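## Task

In column 4 counting from the left, block 6 counting from the top, the LC plug in hole 4 counting from the top is not latched: press it in until it clicks and latches. Every other fibre is live, so none may be pulled out or unlatched. No fibre may be kinked, this plug's own included. The robot must not topple or be left leaning.

## Robot and tools

Robot: TidyBot++, a wheeled base 0.54 m long, 0.50 m wide and 0.38 m high, carrying one seven-joint arm with a two-finger gripper. The shoulder is 0.12 m ahead of the base centre and 0.68 m off the floor. Segments: upper arm 0.42 m, forearm 0.31 m, hand 0.31 m from wrist to the hand point. Cameras: base_camera and wrist_camera (the latter looks along the hand). The arm begins folded with the hand pointing down.

Frames (metres). Base frame: origin on the floor below the base centre, x forward, y left, z up. hand_pose is reported here as x, y, z then quaternion qw, qx, qy, qz; its point lies between the finger pads, its z axis runs out along the fingers, its y axis is the direction the fingers open. The odometry frame is the base frame as it was at scene start; base_odometry counts wheel turns only, so slip looks like travel. Heading is in rad, left positive, -3.142 to 3.142. base_tilt is in degrees, positive when leaning forward or right.

Tool move: one action per call. Keys:
- base: an object with any of translate_m (metres, forward +, -2 to 2), strafe_m (metres, left +, -2 to 2), rotate_rad (radians, counter-clockwise from above +, -6.3 to 6.3). All are offsets from where the base last reported itself, along its axes at the start of the command.
- joints: absolute targets by name. joint_1_rad (any angle; whole arm about vertical, + is clockwise from above), joint_2_rad (-2.249 to 2.249, shoulder, 0 upright, + leans forward), joint_3_rad (any angle), joint_4_rad (-2.579 to 2.579, elbow, 0 straight; with joint_3 at 3.14 negative bends forward), joint_5_rad (any angle), joint_6_rad (-2.099 to 2.099, wrist), joint_7_rad (any angle, hand roll; pointing down, + is counter-clockwise from above), gripper_pos (0 open to 1 closed; gap about 85 x (1 - gripper_pos) mm). Any-angle joints go the short way, so send steps under half a turn.
- target: one list of seven numbers [x, y, z, qw, qx, qy, qz], an absolute hand pose in the base frame, metres. With target, joints may hold only gripper_pos.
- speeds: caps for this action only: translate_m and strafe_m 0.05 to 0.5 m/s (give one when combining both), rotate_rad 0.1 to 1.57 rad/s.
- cameras: list of camera names, [] for none, omitted or ["all"] for both.
- blocking: true or omitted waits until everything rests; false returns in about 0.5 s while motion continues.
A move with no action only reports state and images. Unknown keys make a call invalid; values out of range get it refused, and a refusal or an uncommanded stop cancels the rest of your calls in that scene.

Tool wait: seconds from 0 to 10, plus cameras; returns state. Tool stop: brakes all running motions, optional cameras. Tool zoom_image: camera (base_camera or wrist_camera) and region [x0, y0, x1, y1] in pixels of that camera's latest image, top-left origin, at most 504 by 504. Tool finished_scene: scene number (1 or 2); ends the scene irreversibly, and the task must stay achieved with the robot gone.

Result lines: move is "done" or the worst motion status. base_status, joint_status, hand_status: done, moving, off_target (resting away from target, may still push), contact_stop, time_out, not_followed, stopped, torque_fault, limit_stop_at_motor_heat. "joint command not followed" or "pose unreachable" means a safety check held back the arm targets (self-collision shows a cause). hand_target is where the joint targets would place the hand. motor_effort gives percent of maximum per motor, peak of the last action in brackets. on_its_own lists uncommanded behaviour. ARM HIT, MOTOR HOT and OVER-TEMPERATURE FAULT flag problems. pictures names the image order.

Hand targets usually land within about 3 cm; refine by adding (desired minus read hand_pose) to your previous target. To hold still, resend hand_target, not hand_pose. After joints moves, resend last command plus (wanted minus read). hand_pose itself can be off by 1 to 2 cm; trust the cameras. Poses low and close in front, pointing forward, often miss and may drive the arm into the base; no check prevents base contact. An unreachable pose makes the arm wander up to 10 s and time out. Closed fingertips extend about 20 mm beyond the hand point.

Cautions: the arm does not avoid obstacles and keeps pushing when blocked, harder the farther the target. Push plugs gently with small steps, watching motor_effort and the wrist camera; avoid hard shoves, slams and heavy gripper loads. Do not snag or bend neighbouring fibres. Torque sensors over limit (104.5 N m joints 1 to 4, 51.3 N m joints 5 to 7) freeze the arm for 10 s. Never drive or turn the base while the arm is caught on something high, and avoid swinging an outstretched arm sideways or reaching far from folded over nearby furniture: the robot can tip. Backing away or retracting the arm corrects a slight lean. Stretched or straining arms heat motors; at 75 C the arm sags and stops for a while. Each action lasts at most 15 s; base moves time out after 14 s.

Each tool is called after ">>>" as name(argument=value, ...), one argument or row to a line, values as JSON.

## Session

>>> move(
)

Scene clock: 0.00 s.
base_odometry: x=+0.000 y=+0.000 heading=+0.000
base_tilt: forward=+0.4 right=+0.1
base_status: not commanded
joint_positions: joint_1_rad=-0.036 joint_2_rad=-0.363 joint_3_rad=+3.187 joint_4_rad=-2.532 joint_5_rad=+0.036 joint_6_rad=-0.920 joint_7_rad=+1.528 gripper_pos=+0.000
joint_status: not commanded
motor_effort: joint_1_rad=+0 joint_2_rad=+0 joint_3_rad=+1 joint_4_rad=+13 joint_5_rad=+1 joint_6_rad=+0 joint_7_rad=+0
hand_pose: x=+0.2461 y=-0.0069 z=+0.5873 quat_wxyz=(+0.006, +1.000, -0.014, +0.026) (m; base frame)
hand_target: x=+0.2462 y=-0.0069 z=+0.5873 quat_wxyz=(+0.006, +1.000, -0.014, +0.027) (m; base frame)
hand_status: not commanded
pictures: base_camera, wrist_camera
Images, in order (width x height): base_camera 644x364, wrist_camera 644x476.

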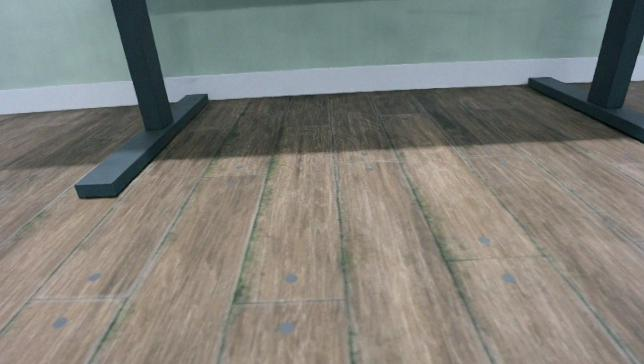

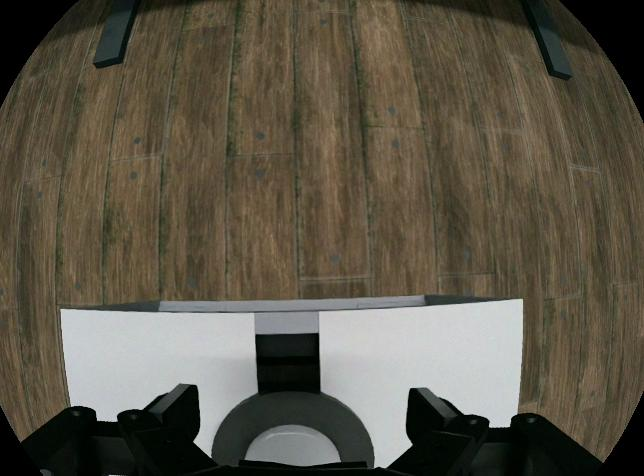

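>>> move(
  joints={"joint_6_rad": -0.1},
)

Scene clock: 10.73 s.
move: done
base_odometry: x=+0.000 y=+0.000 heading=+0.000
base_tilt: forward=+0.4 right=+0.1
base_status: not commanded
joint_positions: joint_1_rad=-0.036 joint_2_rad=-0.363 joint_3_rad=+3.187 joint_4_rad=-2.532 joint_5_rad=+0.036 joint_6_rad=-0.139 joint_7_rad=+1.528 gripper_pos=+0.000
joint_status: all done
motor_effort: joint_1_rad=+1(1) joint_2_rad=-5(5) joint_3_rad=+1(1) joint_4_rad=+17(17) joint_5_rad=+0(1) joint_6_rad=+6(6) joint_7_rad=+0(1)
hand_pose: x=+0.4604 y=-0.0024 z=+0.6891 quat_wxyz=(-0.005, +0.914, -0.010, +0.405) (m; base frame)
hand_target: x=+0.4681 y=-0.0021 z=+0.6980 quat_wxyz=(-0.006, +0.906, -0.010, +0.422) (m; base frame)
hand_status: not commanded
pictures: base_camera, wrist_camera
Images, in order (width x height): base_camera 644x364, wrist_camera 644x476.

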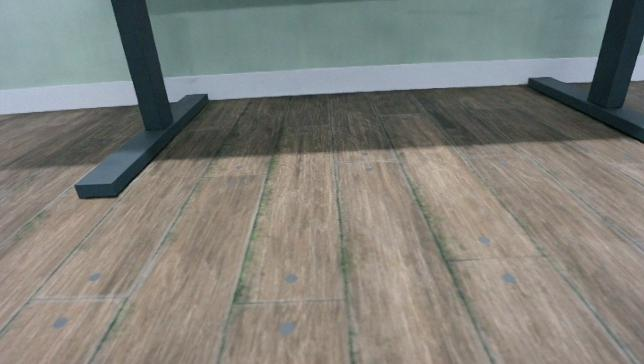

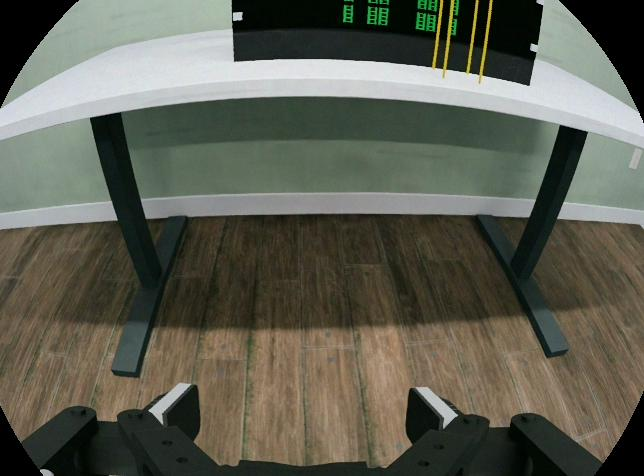

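>>> move(
  joints={"joint_1_rad": 0.0, "joint_3_rad": 3.1416, "joint_5_rad": 0.0, "joint_6_rad": 0.6, "joint_7_rad": 1.57},
)

Scene clock: 15.23 s.
move: done
base_odometry: x=+0.000 y=+0.000 heading=+0.000
base_tilt: forward=+0.4 right=+0.1
base_status: not commanded
joint_positions: joint_1_rad=-0.022 joint_2_rad=-0.363 joint_3_rad=+3.164 joint_4_rad=-2.532 joint_5_rad=+0.036 joint_6_rad=+0.560 joint_7_rad=+1.528 gripper_pos=+0.000
joint_status: all done
motor_effort: joint_1_rad=+1(2) joint_2_rad=-6(6) joint_3_rad=+1(2) joint_4_rad=+18(19) joint_5_rad=+1(1) joint_6_rad=+8(8) joint_7_rad=-1(2)
hand_pose: x=+0.5406 y=+0.0060 z=+0.8865 quat_wxyz=(-0.014, +0.720, +0.000, +0.693) (m; base frame)
hand_target: x=+0.5405 y=+0.0013 z=+0.8986 quat_wxyz=(+0.000, +0.706, +0.000, +0.708) (m; base frame)
hand_status: not commanded
pictures: base_camera, wrist_camera
Images, in order (width x height): base_camera 644x364, wrist_camera 644x476.

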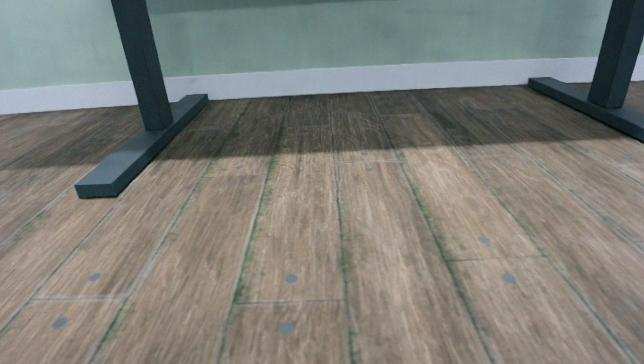

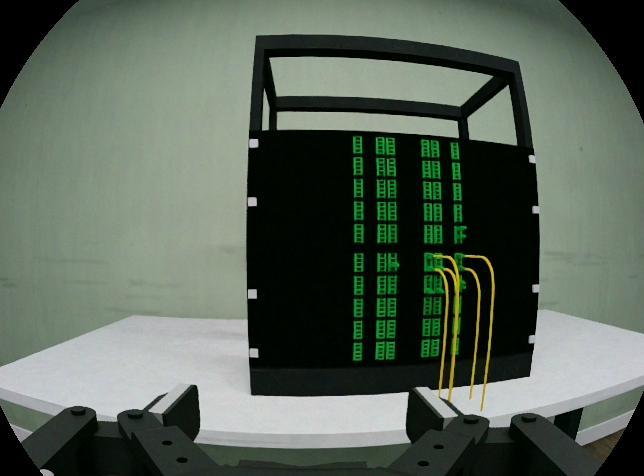

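>>> zoom_image(
  camera="wrist_camera",
  region=[330, 120, 530, 270],
)

>>> zoom_image(
  camera="wrist_camera",
  region=[410, 235, 510, 310],
)

>>> zoom_image(
  camera="wrist_camera",
  region=[330, 240, 430, 315],
)

Scaled by 2.520.

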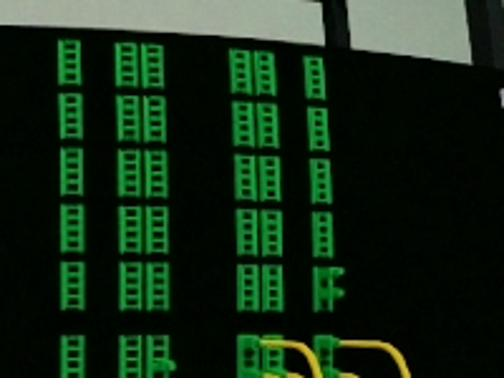

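Scaled by 5.040.

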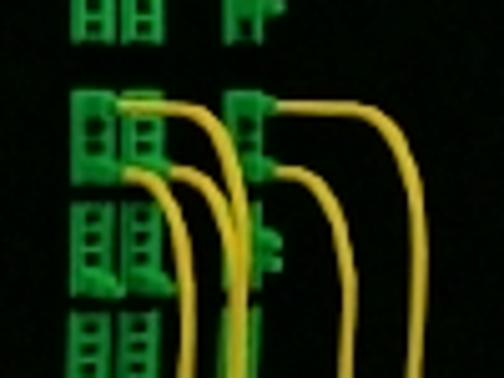

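Scaled by 5.040.

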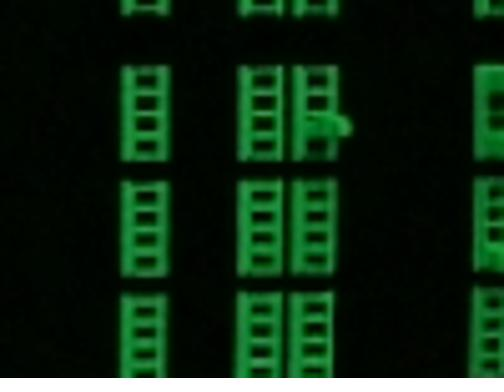

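>>> move(
  base={"translate_m": 0.25},
)

Scene clock: 40.93 s.
move: done
base_odometry: x=+0.250 y=+0.000 heading=+0.000
base_tilt: forward=+0.4 right=+0.1
base_status: done
joint_positions: joint_1_rad=-0.022 joint_2_rad=-0.363 joint_3_rad=+3.164 joint_4_rad=-2.532 joint_5_rad=+0.036 joint_6_rad=+0.561 joint_7_rad=+1.528 gripper_pos=+0.000
joint_status: not commanded
motor_effort: joint_1_rad=+0(1) joint_2_rad=-6(8) joint_3_rad=+1(2) joint_4_rad=+18(19) joint_5_rad=+1(1) joint_6_rad=+8(8) joint_7_rad=+0(1)
hand_pose: x=+0.5408 y=+0.0060 z=+0.8865 quat_wxyz=(-0.014, +0.720, +0.000, +0.694) (m; base frame)
hand_target: x=+0.5405 y=+0.0013 z=+0.8986 quat_wxyz=(+0.000, +0.706, +0.000, +0.708) (m; base frame)
hand_status: not commanded
pictures: base_camera, wrist_camera
Images, in order (width x height): base_camera 644x364, wrist_camera 644x476.

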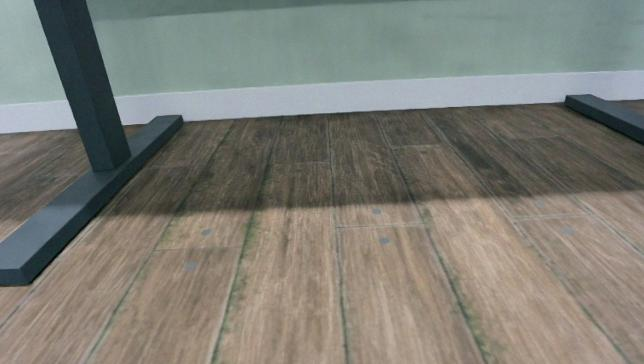

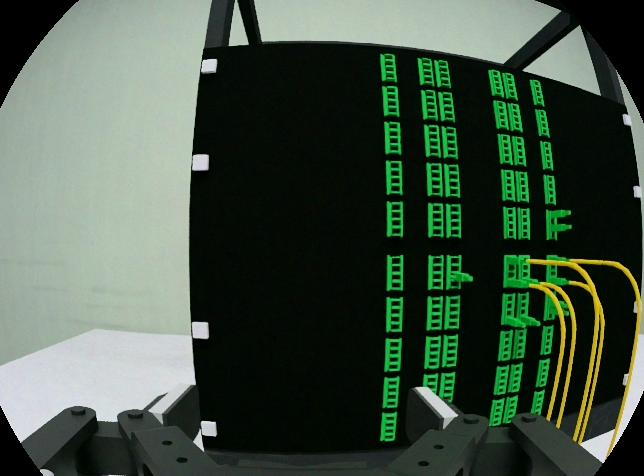

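>>> move(
  base={"translate_m": -0.05, "strafe_m": -0.42, "rotate_rad": 0.22},
)

Scene clock: 58.80 s.
move: done
base_odometry: x=+0.200 y=-0.420 heading=+0.220
base_tilt: forward=+0.4 right=+0.1
base_status: done
joint_positions: joint_1_rad=-0.019 joint_2_rad=-0.363 joint_3_rad=+3.155 joint_4_rad=-2.532 joint_5_rad=+0.036 joint_6_rad=+0.561 joint_7_rad=+1.528 gripper_pos=+0.000
joint_status: not commanded
motor_effort: joint_1_rad=+0(2) joint_2_rad=-6(7) joint_3_rad=+1(3) joint_4_rad=+18(18) joint_5_rad=+0(1) joint_6_rad=+8(8) joint_7_rad=+0(1)
hand_pose: x=+0.5406 y=+0.0093 z=+0.8866 quat_wxyz=(-0.015, +0.720, +0.003, +0.694) (m; base frame)
hand_target: x=+0.5405 y=+0.0013 z=+0.8986 quat_wxyz=(+0.000, +0.706, +0.000, +0.708) (m; base frame)
hand_status: not commanded
pictures: base_camera, wrist_camera
Images, in order (width x height): base_camera 644x364, wrist_camera 644x476.

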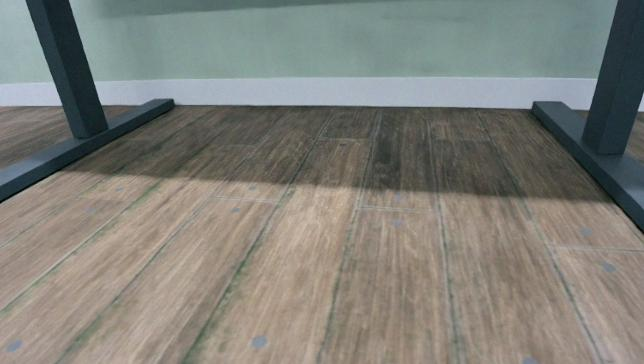

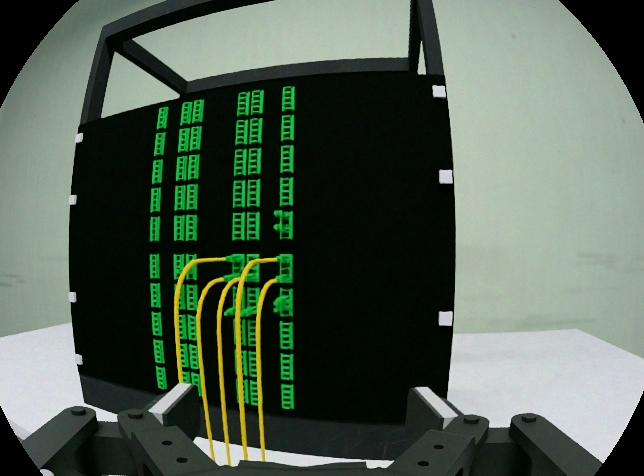

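>>> zoom_image(
  camera="wrist_camera",
  region=[140, 200, 320, 330],
)

Scaled by 2.800.

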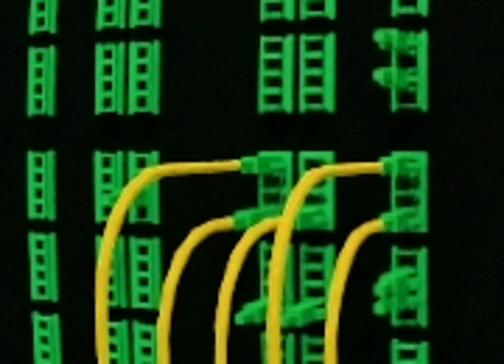

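>>> move(
  base={"translate_m": 0.077, "strafe_m": 0.23, "rotate_rad": -0.2},
  joints={"joint_6_rad": 0.64},
)

>>> zoom_image(
  camera="wrist_camera",
  region=[242, 208, 402, 328],
)

Scene clock: 143.67 s.
move: done
base_odometry: x=+0.225 y=-0.179 heading=+0.019
base_tilt: forward=+0.4 right=+0.1
base_status: done
joint_positions: joint_1_rad=-0.015 joint_2_rad=-0.363 joint_3_rad=+3.151 joint_4_rad=-2.532 joint_5_rad=+0.036 joint_6_rad=+0.607 joint_7_rad=+1.528 gripper_pos=+0.000
joint_status: all done
motor_effort: joint_1_rad=+1(1) joint_2_rad=-6(7) joint_3_rad=+1(2) joint_4_rad=+18(19) joint_5_rad=+1(2) joint_6_rad=+8(9) joint_7_rad=-1(2)
hand_pose: x=+0.5408 y=+0.0095 z=+0.9008 quat_wxyz=(-0.015, +0.704, +0.003, +0.710) (m; base frame)
hand_target: x=+0.5402 y=+0.0013 z=+0.9110 quat_wxyz=(+0.000, +0.692, +0.000, +0.722) (m; base frame)
hand_status: not commanded
pictures: base_camera, wrist_camera
Images, in order (width x height): base_camera 644x364, wrist_camera 644x476.

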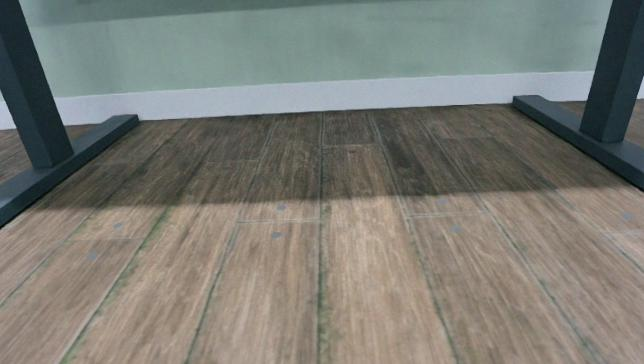

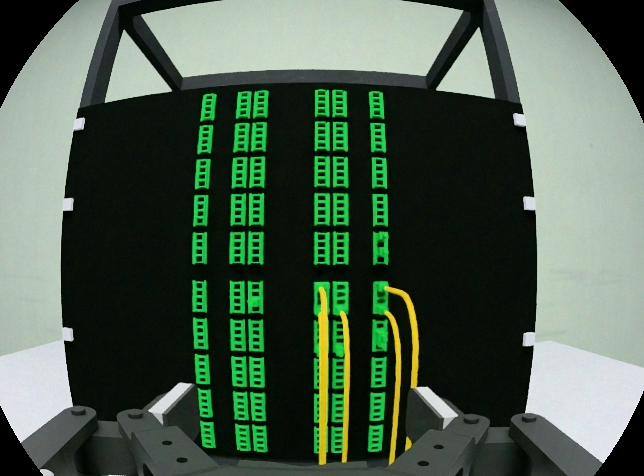

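Scaled by 3.150.

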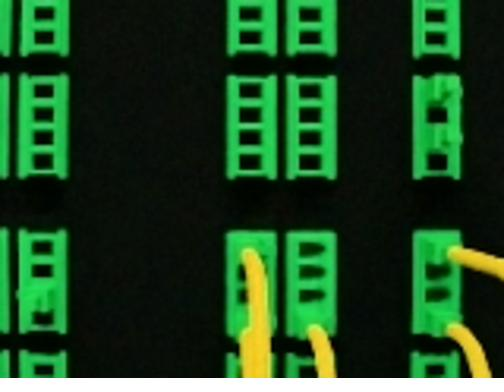

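>>> move(
  base={"translate_m": 0.06, "strafe_m": 0.12},
  joints={"gripper_pos": 1.0},
)

>>> zoom_image(
  camera="wrist_camera",
  region=[420, 228, 580, 348],
)

Scene clock: 176.87 s.
move: done
base_odometry: x=+0.283 y=-0.057 heading=+0.019
base_tilt: forward=+0.4 right=+0.1
base_status: done
joint_positions: joint_1_rad=-0.015 joint_2_rad=-0.363 joint_3_rad=+3.151 joint_4_rad=-2.532 joint_5_rad=+0.036 joint_6_rad=+0.607 joint_7_rad=+1.528 gripper_pos=+0.999
joint_status: all done
motor_effort: joint_1_rad=+1(1) joint_2_rad=-6(7) joint_3_rad=+1(3) joint_4_rad=+18(18) joint_5_rad=+0(1) joint_6_rad=+8(8) joint_7_rad=+0(1)
hand_pose: x=+0.5408 y=+0.0097 z=+0.9008 quat_wxyz=(-0.015, +0.704, +0.004, +0.710) (m; base frame)
hand_target: x=+0.5402 y=+0.0013 z=+0.9110 quat_wxyz=(+0.000, +0.692, +0.000, +0.722) (m; base frame)
hand_status: not commanded
pictures: base_camera, wrist_camera
Images, in order (width x height): base_camera 644x364, wrist_camera 644x476.

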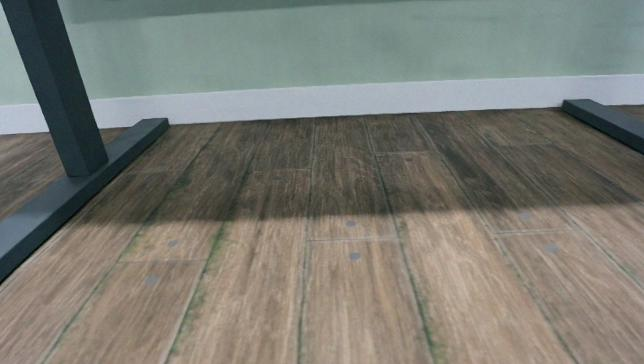

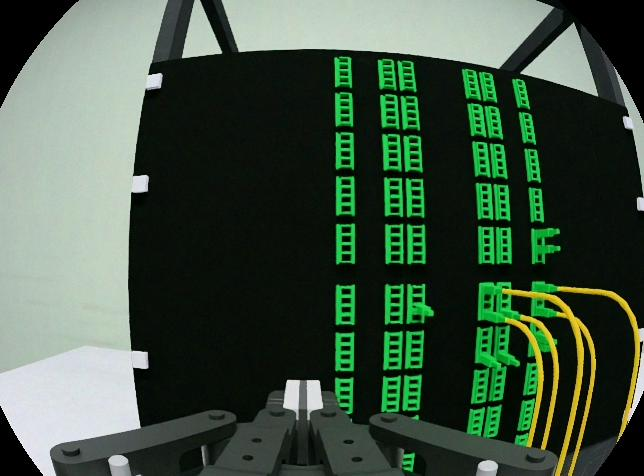

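Scaled by 3.150.

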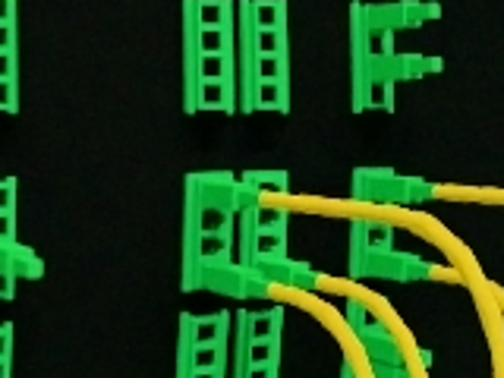

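>>> zoom_image(
  camera="wrist_camera",
  region=[242, 356, 402, 476],
)

Scaled by 3.150.

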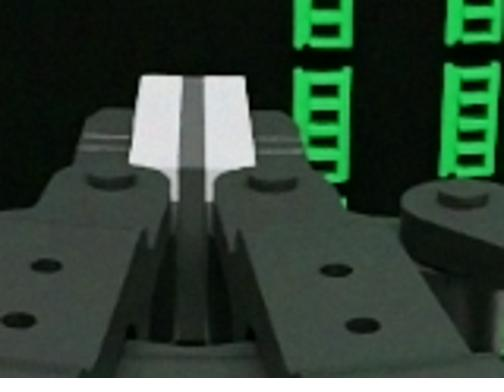

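>>> move(
  joints={"joint_7_rad": 0.04},
)

>>> zoom_image(
  camera="wrist_camera",
  region=[300, 160, 460, 280],
)

Scene clock: 286.17 s.
move: done
base_odometry: x=+0.283 y=-0.057 heading=+0.019
base_tilt: forward=+0.4 right=+0.1
base_status: not commanded
joint_positions: joint_1_rad=-0.015 joint_2_rad=-0.363 joint_3_rad=+3.151 joint_4_rad=-2.532 joint_5_rad=+0.036 joint_6_rad=+0.607 joint_7_rad=+0.121 gripper_pos=+0.999
joint_status: all done
motor_effort: joint_1_rad=+0(1) joint_2_rad=-6(6) joint_3_rad=+1(1) joint_4_rad=+18(18) joint_5_rad=+1(1) joint_6_rad=+8(8) joint_7_rad=-1(1)
hand_pose: x=+0.5408 y=+0.0097 z=+0.9008 quat_wxyz=(-0.471, +0.539, -0.453, +0.532) (m; base frame)
hand_target: x=+0.5402 y=+0.0013 z=+0.9110 quat_wxyz=(-0.500, +0.499, -0.480, +0.520) (m; base frame)
hand_status: not commanded
pictures: base_camera, wrist_camera
Images, in order (width x height): base_camera 644x364, wrist_camera 644x476.

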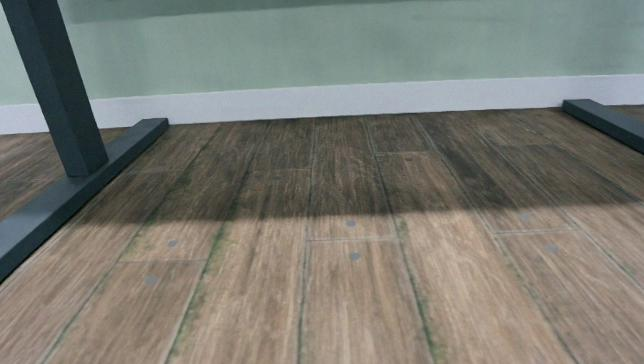

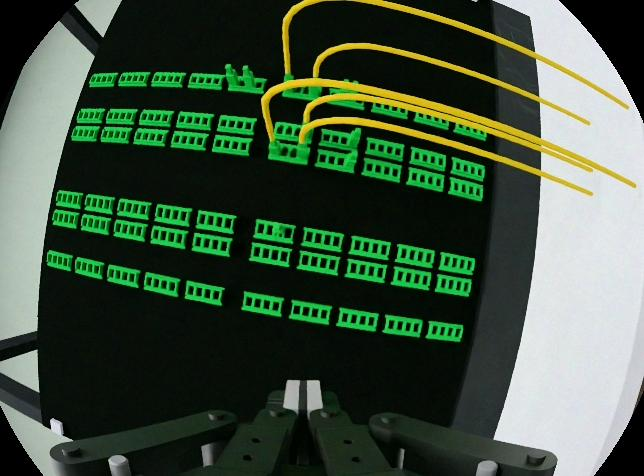

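Scaled by 3.150.

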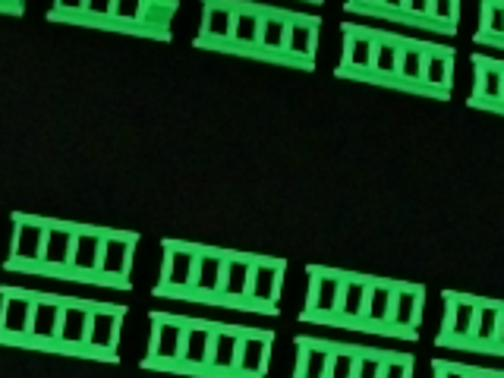

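>>> zoom_image(
  camera="wrist_camera",
  region=[230, 60, 390, 180],
)

Scaled by 3.150.

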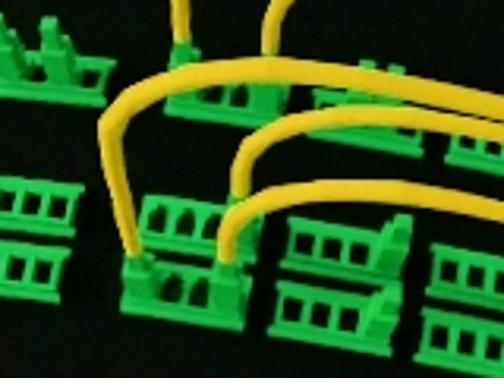

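>>> move(
  joints={"joint_7_rad": -0.12},
  base={"strafe_m": -0.06},
)

>>> zoom_image(
  camera="wrist_camera",
  region=[240, 170, 360, 260],
)

Scene clock: 303.47 s.
move: done
base_odometry: x=+0.284 y=-0.118 heading=+0.020
base_tilt: forward=+0.4 right=+0.1
base_status: done
joint_positions: joint_1_rad=-0.015 joint_2_rad=-0.363 joint_3_rad=+3.151 joint_4_rad=-2.532 joint_5_rad=+0.036 joint_6_rad=+0.607 joint_7_rad=-0.058 gripper_pos=+0.999
joint_status: all done
motor_effort: joint_1_rad=+1(1) joint_2_rad=-6(7) joint_3_rad=+1(3) joint_4_rad=+18(18) joint_5_rad=+1(1) joint_6_rad=+8(8) joint_7_rad=+0(1)
hand_pose: x=+0.5407 y=+0.0097 z=+0.9008 quat_wxyz=(-0.517, +0.497, -0.499, +0.487) (m; base frame)
hand_target: x=+0.5402 y=+0.0013 z=+0.9110 quat_wxyz=(-0.540, +0.459, -0.518, +0.479) (m; base frame)
hand_status: not commanded
pictures: base_camera, wrist_camera
Images, in order (width x height): base_camera 644x364, wrist_camera 644x476.

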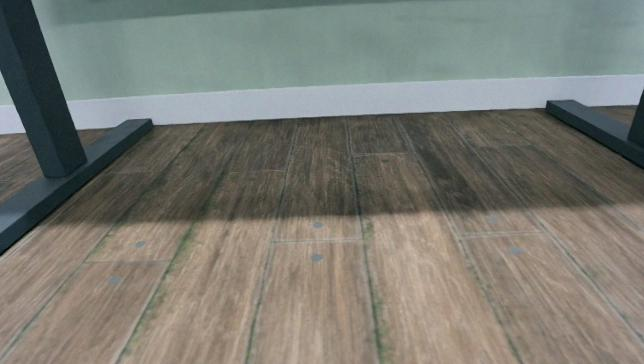

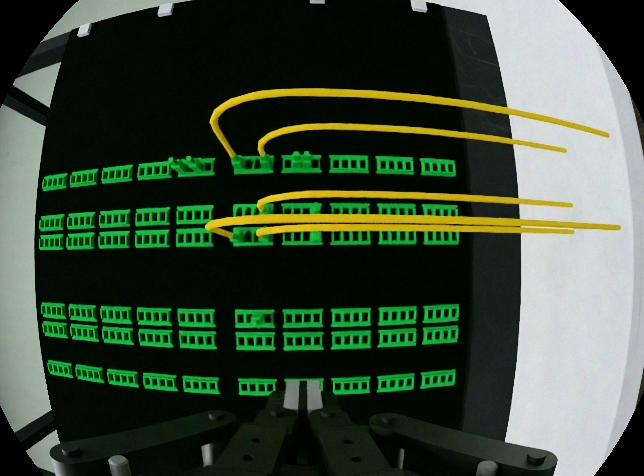

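Scaled by 4.200.

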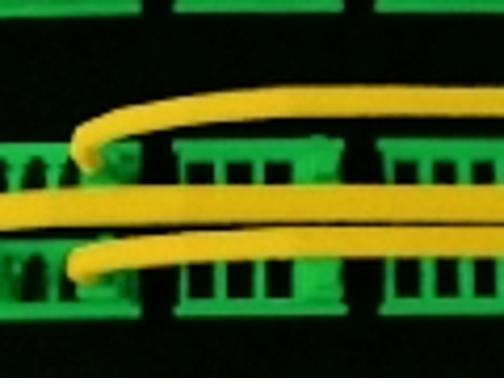

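>>> move(
  joints={"joint_4_rad": -2.434, "joint_6_rad": 0.533, "joint_7_rad": -0.09},
  base={"strafe_m": -0.045, "translate_m": 0.03},
)

>>> zoom_image(
  camera="wrist_camera",
  region=[242, 218, 402, 338],
)

Scene clock: 348.30 s.
move: done
base_odometry: x=+0.315 y=-0.162 heading=+0.019
base_tilt: forward=+0.4 right=+0.1
base_status: done
joint_positions: joint_1_rad=-0.015 joint_2_rad=-0.363 joint_3_rad=+3.151 joint_4_rad=-2.447 joint_5_rad=+0.036 joint_6_rad=+0.563 joint_7_rad=-0.058 gripper_pos=+0.999
joint_status: all done
motor_effort: joint_1_rad=+0(1) joint_2_rad=-7(9) joint_3_rad=+1(2) joint_4_rad=+19(20) joint_5_rad=+0(1) joint_6_rad=+8(9) joint_7_rad=+0(1)
hand_pose: x=+0.5544 y=+0.0093 z=+0.9361 quat_wxyz=(-0.526, +0.486, -0.489, +0.498) (m; base frame)
hand_target: x=+0.5565 y=+0.0013 z=+0.9348 quat_wxyz=(-0.531, +0.469, -0.513, +0.485) (m; base frame)
hand_status: not commanded
pictures: base_camera, wrist_camera
Images, in order (width x height): base_camera 644x364, wrist_camera 644x476.

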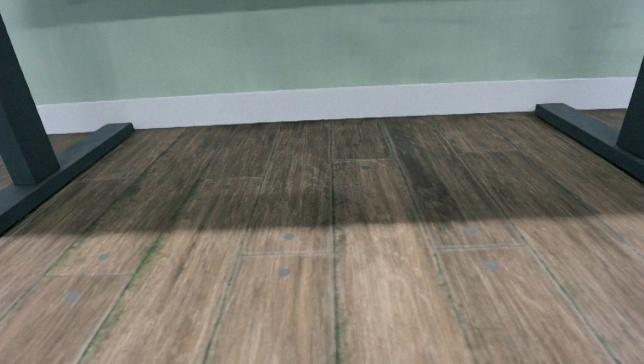

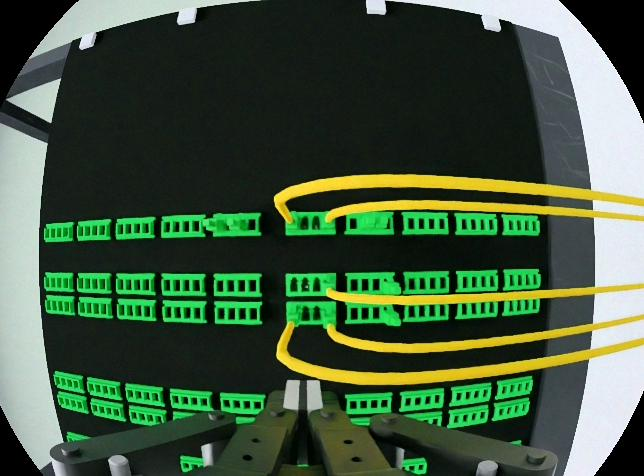

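Scaled by 3.150.

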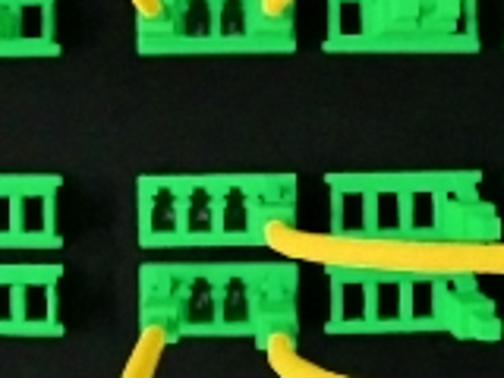

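>>> zoom_image(
  camera="wrist_camera",
  region=[280, 290, 344, 338],
)

Scaled by 7.875.

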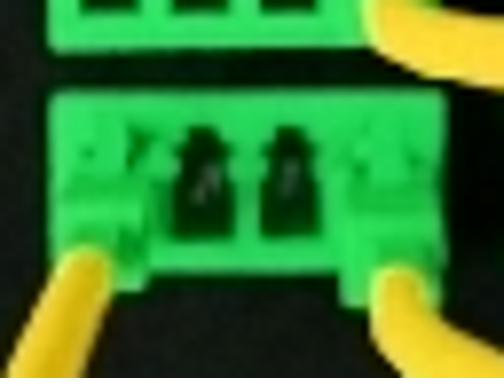

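>>> move(
  joints={"joint_6_rad": 0.483},
  base={"strafe_m": -0.01, "translate_m": 0.015},
)

>>> zoom_image(
  camera="wrist_camera",
  region=[242, 278, 402, 398],
)

Scene clock: 403.43 s.
move: done
base_odometry: x=+0.330 y=-0.172 heading=+0.019
base_tilt: forward=+0.4 right=+0.1
base_status: done
joint_positions: joint_1_rad=-0.015 joint_2_rad=-0.360 joint_3_rad=+3.151 joint_4_rad=-2.447 joint_5_rad=+0.036 joint_6_rad=+0.509 joint_7_rad=-0.058 gripper_pos=+0.999
joint_status: all done
motor_effort: joint_1_rad=+0(1) joint_2_rad=-7(10) joint_3_rad=+1(2) joint_4_rad=+19(20) joint_5_rad=+0(1) joint_6_rad=+8(9) joint_7_rad=+0(1)
hand_pose: x=+0.5554 y=+0.0088 z=+0.9180 quat_wxyz=(-0.511, +0.501, -0.503, +0.484) (m; base frame)
hand_target: x=+0.5566 y=+0.0013 z=+0.9192 quat_wxyz=(-0.518, +0.481, -0.526, +0.473) (m; base frame)
hand_status: not commanded
pictures: base_camera, wrist_camera
Images, in order (width x height): base_camera 644x364, wrist_camera 644x476.

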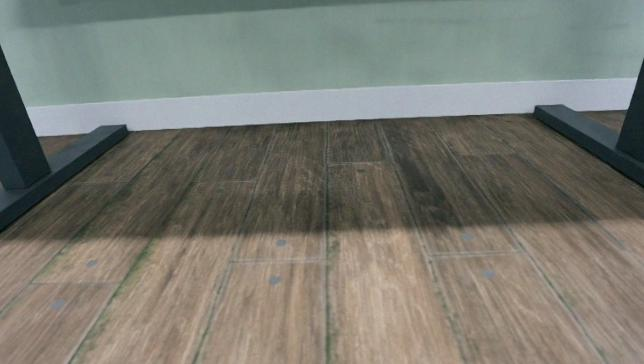

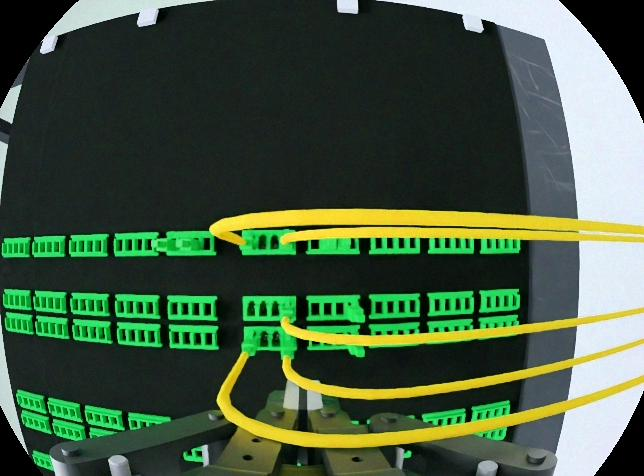

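Scaled by 3.150.

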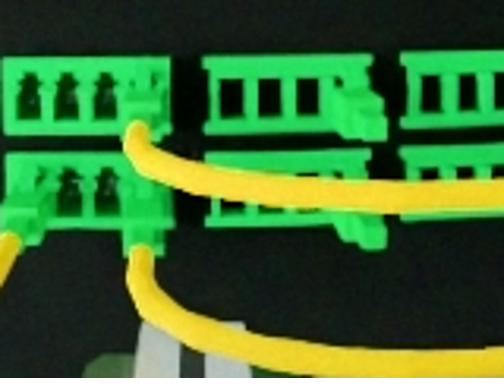

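>>> move(
  joints={"joint_4_rad": -2.407, "joint_6_rad": 0.456},
  base={"strafe_m": -0.005, "translate_m": 0.005},
)

>>> zoom_image(
  camera="wrist_camera",
  region=[242, 308, 362, 398],
)

Scene clock: 417.60 s.
move: done
base_odometry: x=+0.335 y=-0.177 heading=+0.019
base_tilt: forward=+0.4 right=+0.1
base_status: done
joint_positions: joint_1_rad=-0.015 joint_2_rad=-0.360 joint_3_rad=+3.151 joint_4_rad=-2.423 joint_5_rad=+0.036 joint_6_rad=+0.486 joint_7_rad=-0.058 gripper_pos=+0.999
joint_status: all done
motor_effort: joint_1_rad=+1(1) joint_2_rad=-7(11) joint_3_rad=+1(3) joint_4_rad=+19(20) joint_5_rad=+1(1) joint_6_rad=+8(9) joint_7_rad=+0(1)
hand_pose: x=+0.5590 y=+0.0086 z=+0.9253 quat_wxyz=(-0.511, +0.500, -0.503, +0.485) (m; base frame)
hand_target: x=+0.5606 y=+0.0013 z=+0.9267 quat_wxyz=(-0.518, +0.481, -0.526, +0.473) (m; base frame)
hand_status: not commanded
pictures: base_camera, wrist_camera
Images, in order (width x height): base_camera 644x364, wrist_camera 644x476.

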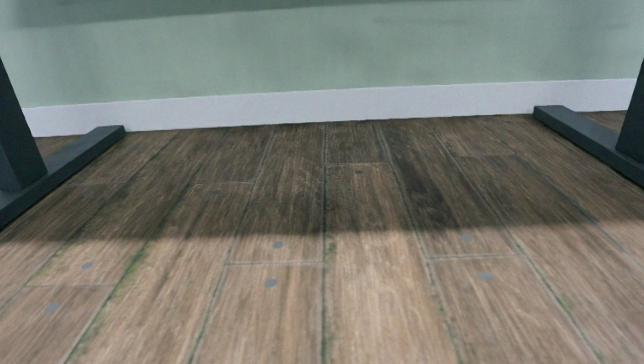

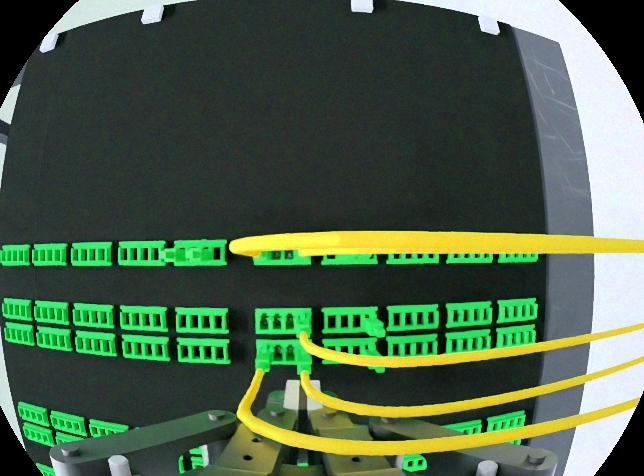

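Scaled by 4.200.

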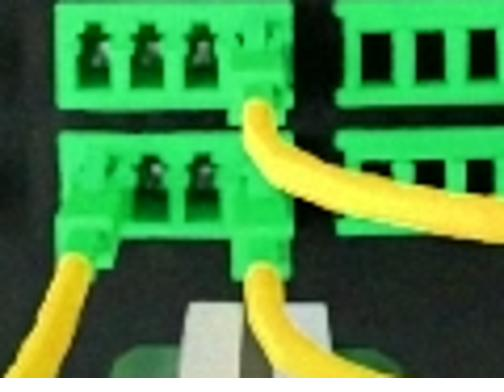

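>>> move(
  base={"strafe_m": 0.002, "translate_m": 0.009},
)

>>> zoom_image(
  camera="wrist_camera",
  region=[242, 318, 362, 408],
)

Scene clock: 432.03 s.
move: done
base_odometry: x=+0.344 y=-0.175 heading=+0.019
base_tilt: forward=+0.4 right=+0.1
base_status: done
joint_positions: joint_1_rad=-0.015 joint_2_rad=-0.360 joint_3_rad=+3.151 joint_4_rad=-2.423 joint_5_rad=+0.036 joint_6_rad=+0.486 joint_7_rad=-0.058 gripper_pos=+0.999
joint_status: not commanded
motor_effort: joint_1_rad=+1(1) joint_2_rad=-7(10) joint_3_rad=+1(2) joint_4_rad=+19(20) joint_5_rad=+1(1) joint_6_rad=+8(8) joint_7_rad=-1(1)
hand_pose: x=+0.5591 y=+0.0086 z=+0.9253 quat_wxyz=(-0.511, +0.500, -0.503, +0.485) (m; base frame)
hand_target: x=+0.5606 y=+0.0013 z=+0.9267 quat_wxyz=(-0.518, +0.481, -0.526, +0.473) (m; base frame)
hand_status: not commanded
pictures: base_camera, wrist_camera
Images, in order (width x height): base_camera 644x364, wrist_camera 644x476.

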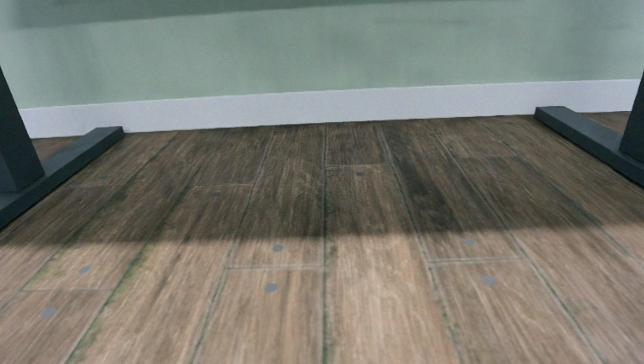

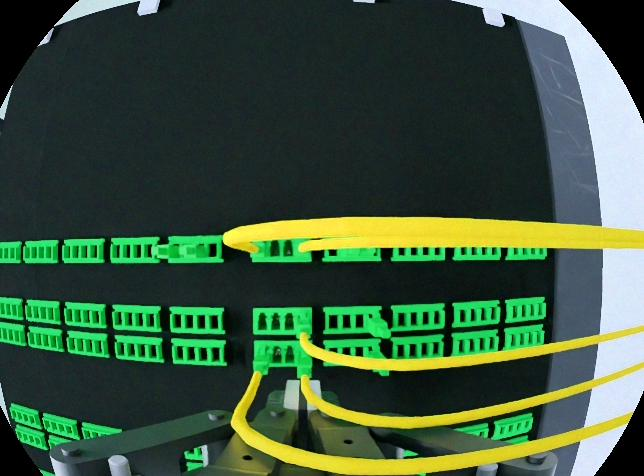

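Scaled by 4.200.

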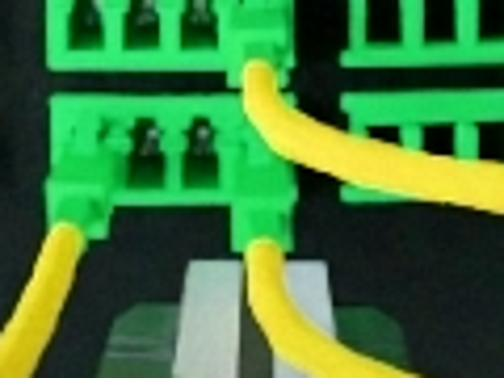

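>>> move(
  base={"strafe_m": 0.001, "translate_m": 0.006},
)

>>> zoom_image(
  camera="wrist_camera",
  region=[242, 318, 362, 408],
)

Scene clock: 441.00 s.
move: done
base_odometry: x=+0.350 y=-0.174 heading=+0.019
base_tilt: forward=+0.4 right=+0.1
base_status: done
joint_positions: joint_1_rad=-0.015 joint_2_rad=-0.360 joint_3_rad=+3.151 joint_4_rad=-2.423 joint_5_rad=+0.036 joint_6_rad=+0.486 joint_7_rad=-0.058 gripper_pos=+0.999
joint_status: not commanded
motor_effort: joint_1_rad=+1(1) joint_2_rad=-7(10) joint_3_rad=+1(1) joint_4_rad=+19(19) joint_5_rad=+1(1) joint_6_rad=+8(8) joint_7_rad=+0(1)
hand_pose: x=+0.5591 y=+0.0086 z=+0.9253 quat_wxyz=(-0.511, +0.500, -0.503, +0.485) (m; base frame)
hand_target: x=+0.5606 y=+0.0013 z=+0.9267 quat_wxyz=(-0.518, +0.481, -0.526, +0.473) (m; base frame)
hand_status: not commanded
pictures: base_camera, wrist_camera
Images, in order (width x height): base_camera 644x364, wrist_camera 644x476.

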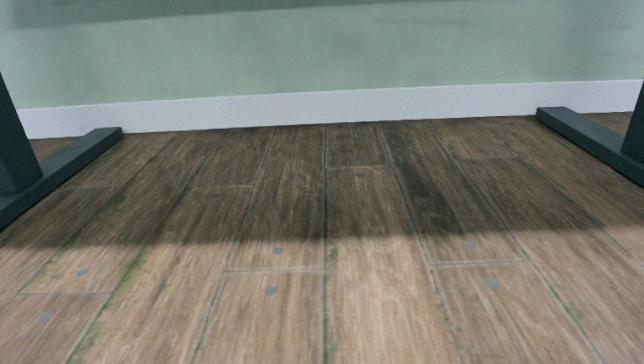

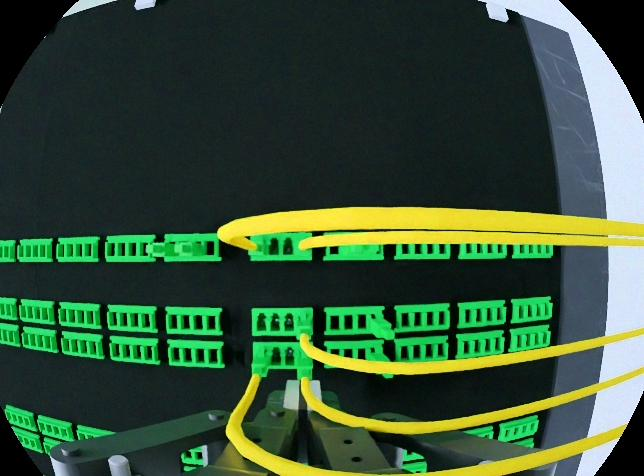

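Scaled by 4.200.

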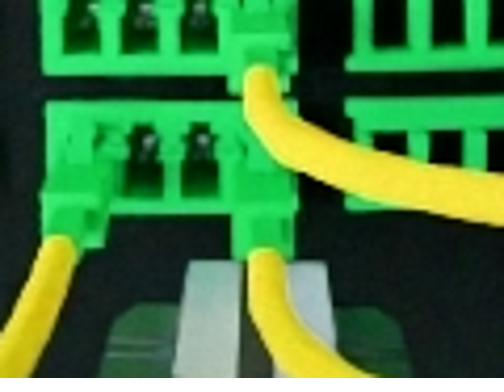

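>>> move(
  base={"translate_m": 0.004},
)

>>> zoom_image(
  camera="wrist_camera",
  region=[242, 318, 362, 408],
)

Scene clock: 450.13 s.
move: done
base_odometry: x=+0.355 y=-0.174 heading=+0.019
base_tilt: forward=+0.4 right=+0.1
base_status: done
joint_positions: joint_1_rad=-0.015 joint_2_rad=-0.360 joint_3_rad=+3.151 joint_4_rad=-2.423 joint_5_rad=+0.036 joint_6_rad=+0.486 joint_7_rad=-0.058 gripper_pos=+0.999
joint_status: not commanded
motor_effort: joint_1_rad=+1(1) joint_2_rad=-7(10) joint_3_rad=+1(2) joint_4_rad=+19(19) joint_5_rad=+0(1) joint_6_rad=+8(8) joint_7_rad=+0(1)
hand_pose: x=+0.5591 y=+0.0086 z=+0.9254 quat_wxyz=(-0.511, +0.500, -0.503, +0.485) (m; base frame)
hand_target: x=+0.5606 y=+0.0013 z=+0.9267 quat_wxyz=(-0.518, +0.481, -0.526, +0.473) (m; base frame)
hand_status: not commanded
pictures: base_camera, wrist_camera
Images, in order (width x height): base_camera 644x364, wrist_camera 644x476.

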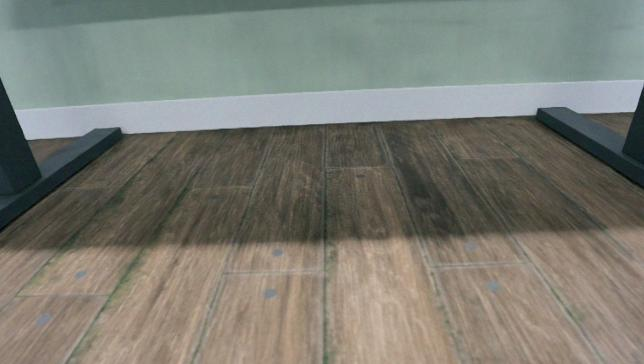

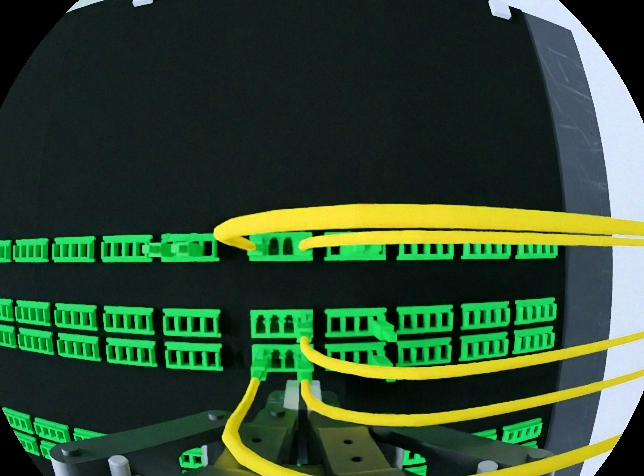

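Scaled by 4.200.

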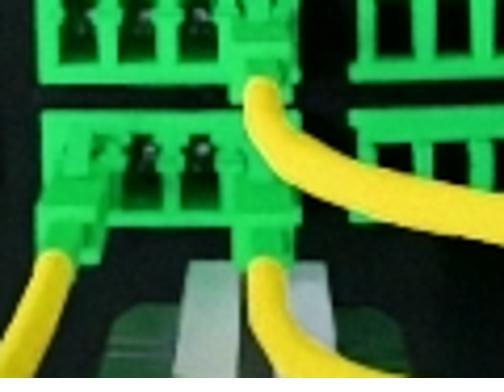

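>>> zoom_image(
  camera="wrist_camera",
  region=[282, 352, 330, 388],
)

Scaled by 10.500.

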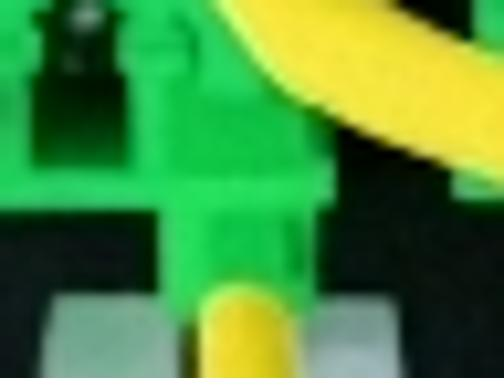

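>>> move(
  base={"translate_m": 0.003},
  cameras=["wrist_camera"],
)

>>> zoom_image(
  camera="wrist_camera",
  region=[282, 352, 330, 388],
)

Scene clock: 477.47 s.
move: done
base_odometry: x=+0.358 y=-0.174 heading=+0.019
base_tilt: forward=+0.4 right=+0.1
base_status: done
joint_positions: joint_1_rad=-0.015 joint_2_rad=-0.360 joint_3_rad=+3.151 joint_4_rad=-2.423 joint_5_rad=+0.036 joint_6_rad=+0.486 joint_7_rad=-0.058 gripper_pos=+0.999
joint_status: not commanded
motor_effort: joint_1_rad=+1(1) joint_2_rad=-7(10) joint_3_rad=+1(1) joint_4_rad=+19(19) joint_5_rad=+1(1) joint_6_rad=+8(9) joint_7_rad=+1(1)
hand_pose: x=+0.5590 y=+0.0086 z=+0.9254 quat_wxyz=(-0.512, +0.500, -0.503, +0.485) (m; base frame)
hand_target: x=+0.5606 y=+0.0013 z=+0.9267 quat_wxyz=(-0.518, +0.481, -0.526, +0.473) (m; base frame)
hand_status: not commanded
pictures: wrist_camera
Images, in order (width x height): wrist_camera 644x476.

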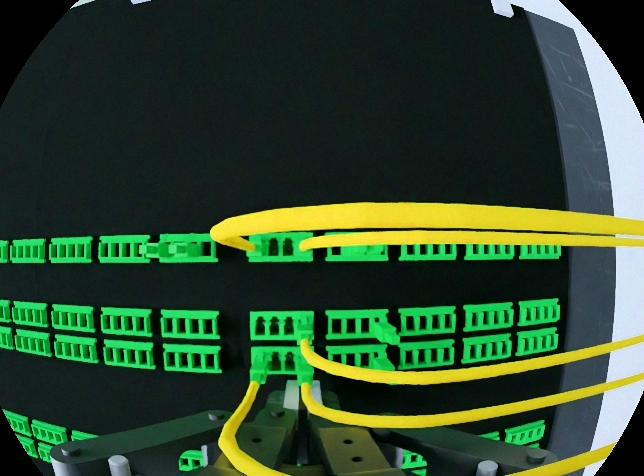

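Scaled by 10.500.

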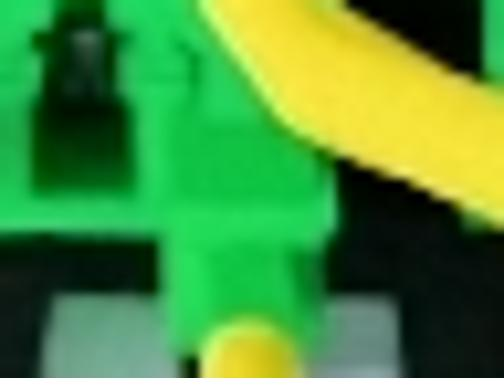

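>>> move(
  base={"translate_m": -0.014, "strafe_m": -0.002},
  cameras=["wrist_camera"],
)

>>> zoom_image(
  camera="wrist_camera",
  region=[282, 352, 330, 388],
)

Scene clock: 495.27 s.
move: done
base_odometry: x=+0.344 y=-0.176 heading=+0.019
base_tilt: forward=+0.4 right=+0.1
base_status: done
joint_positions: joint_1_rad=-0.015 joint_2_rad=-0.364 joint_3_rad=+3.151 joint_4_rad=-2.423 joint_5_rad=+0.036 joint_6_rad=+0.486 joint_7_rad=-0.058 gripper_pos=+0.999
joint_status: not commanded
motor_effort: joint_1_rad=+0(1) joint_2_rad=-7(10) joint_3_rad=+1(2) joint_4_rad=+19(20) joint_5_rad=+1(1) joint_6_rad=+8(9) joint_7_rad=-1(1)
hand_pose: x=+0.5582 y=+0.0086 z=+0.9269 quat_wxyz=(-0.512, +0.499, -0.502, +0.486) (m; base frame)
hand_target: x=+0.5606 y=+0.0013 z=+0.9267 quat_wxyz=(-0.518, +0.481, -0.526, +0.473) (m; base frame)
hand_status: not commanded
pictures: wrist_camera
Images, in order (width x height): wrist_camera 644x476.

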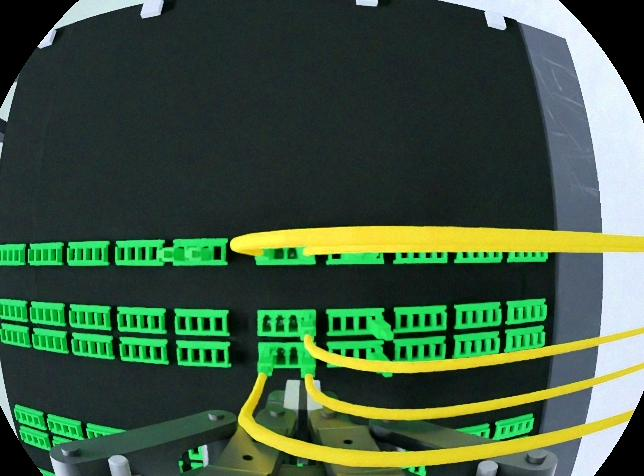

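Scaled by 10.500.

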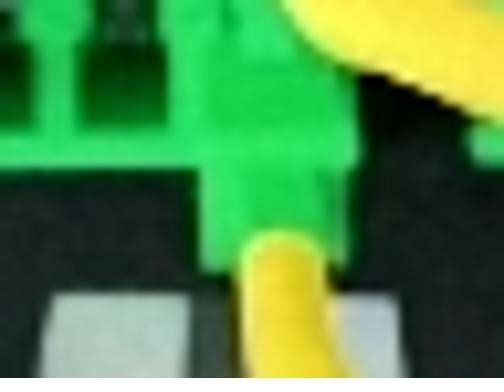

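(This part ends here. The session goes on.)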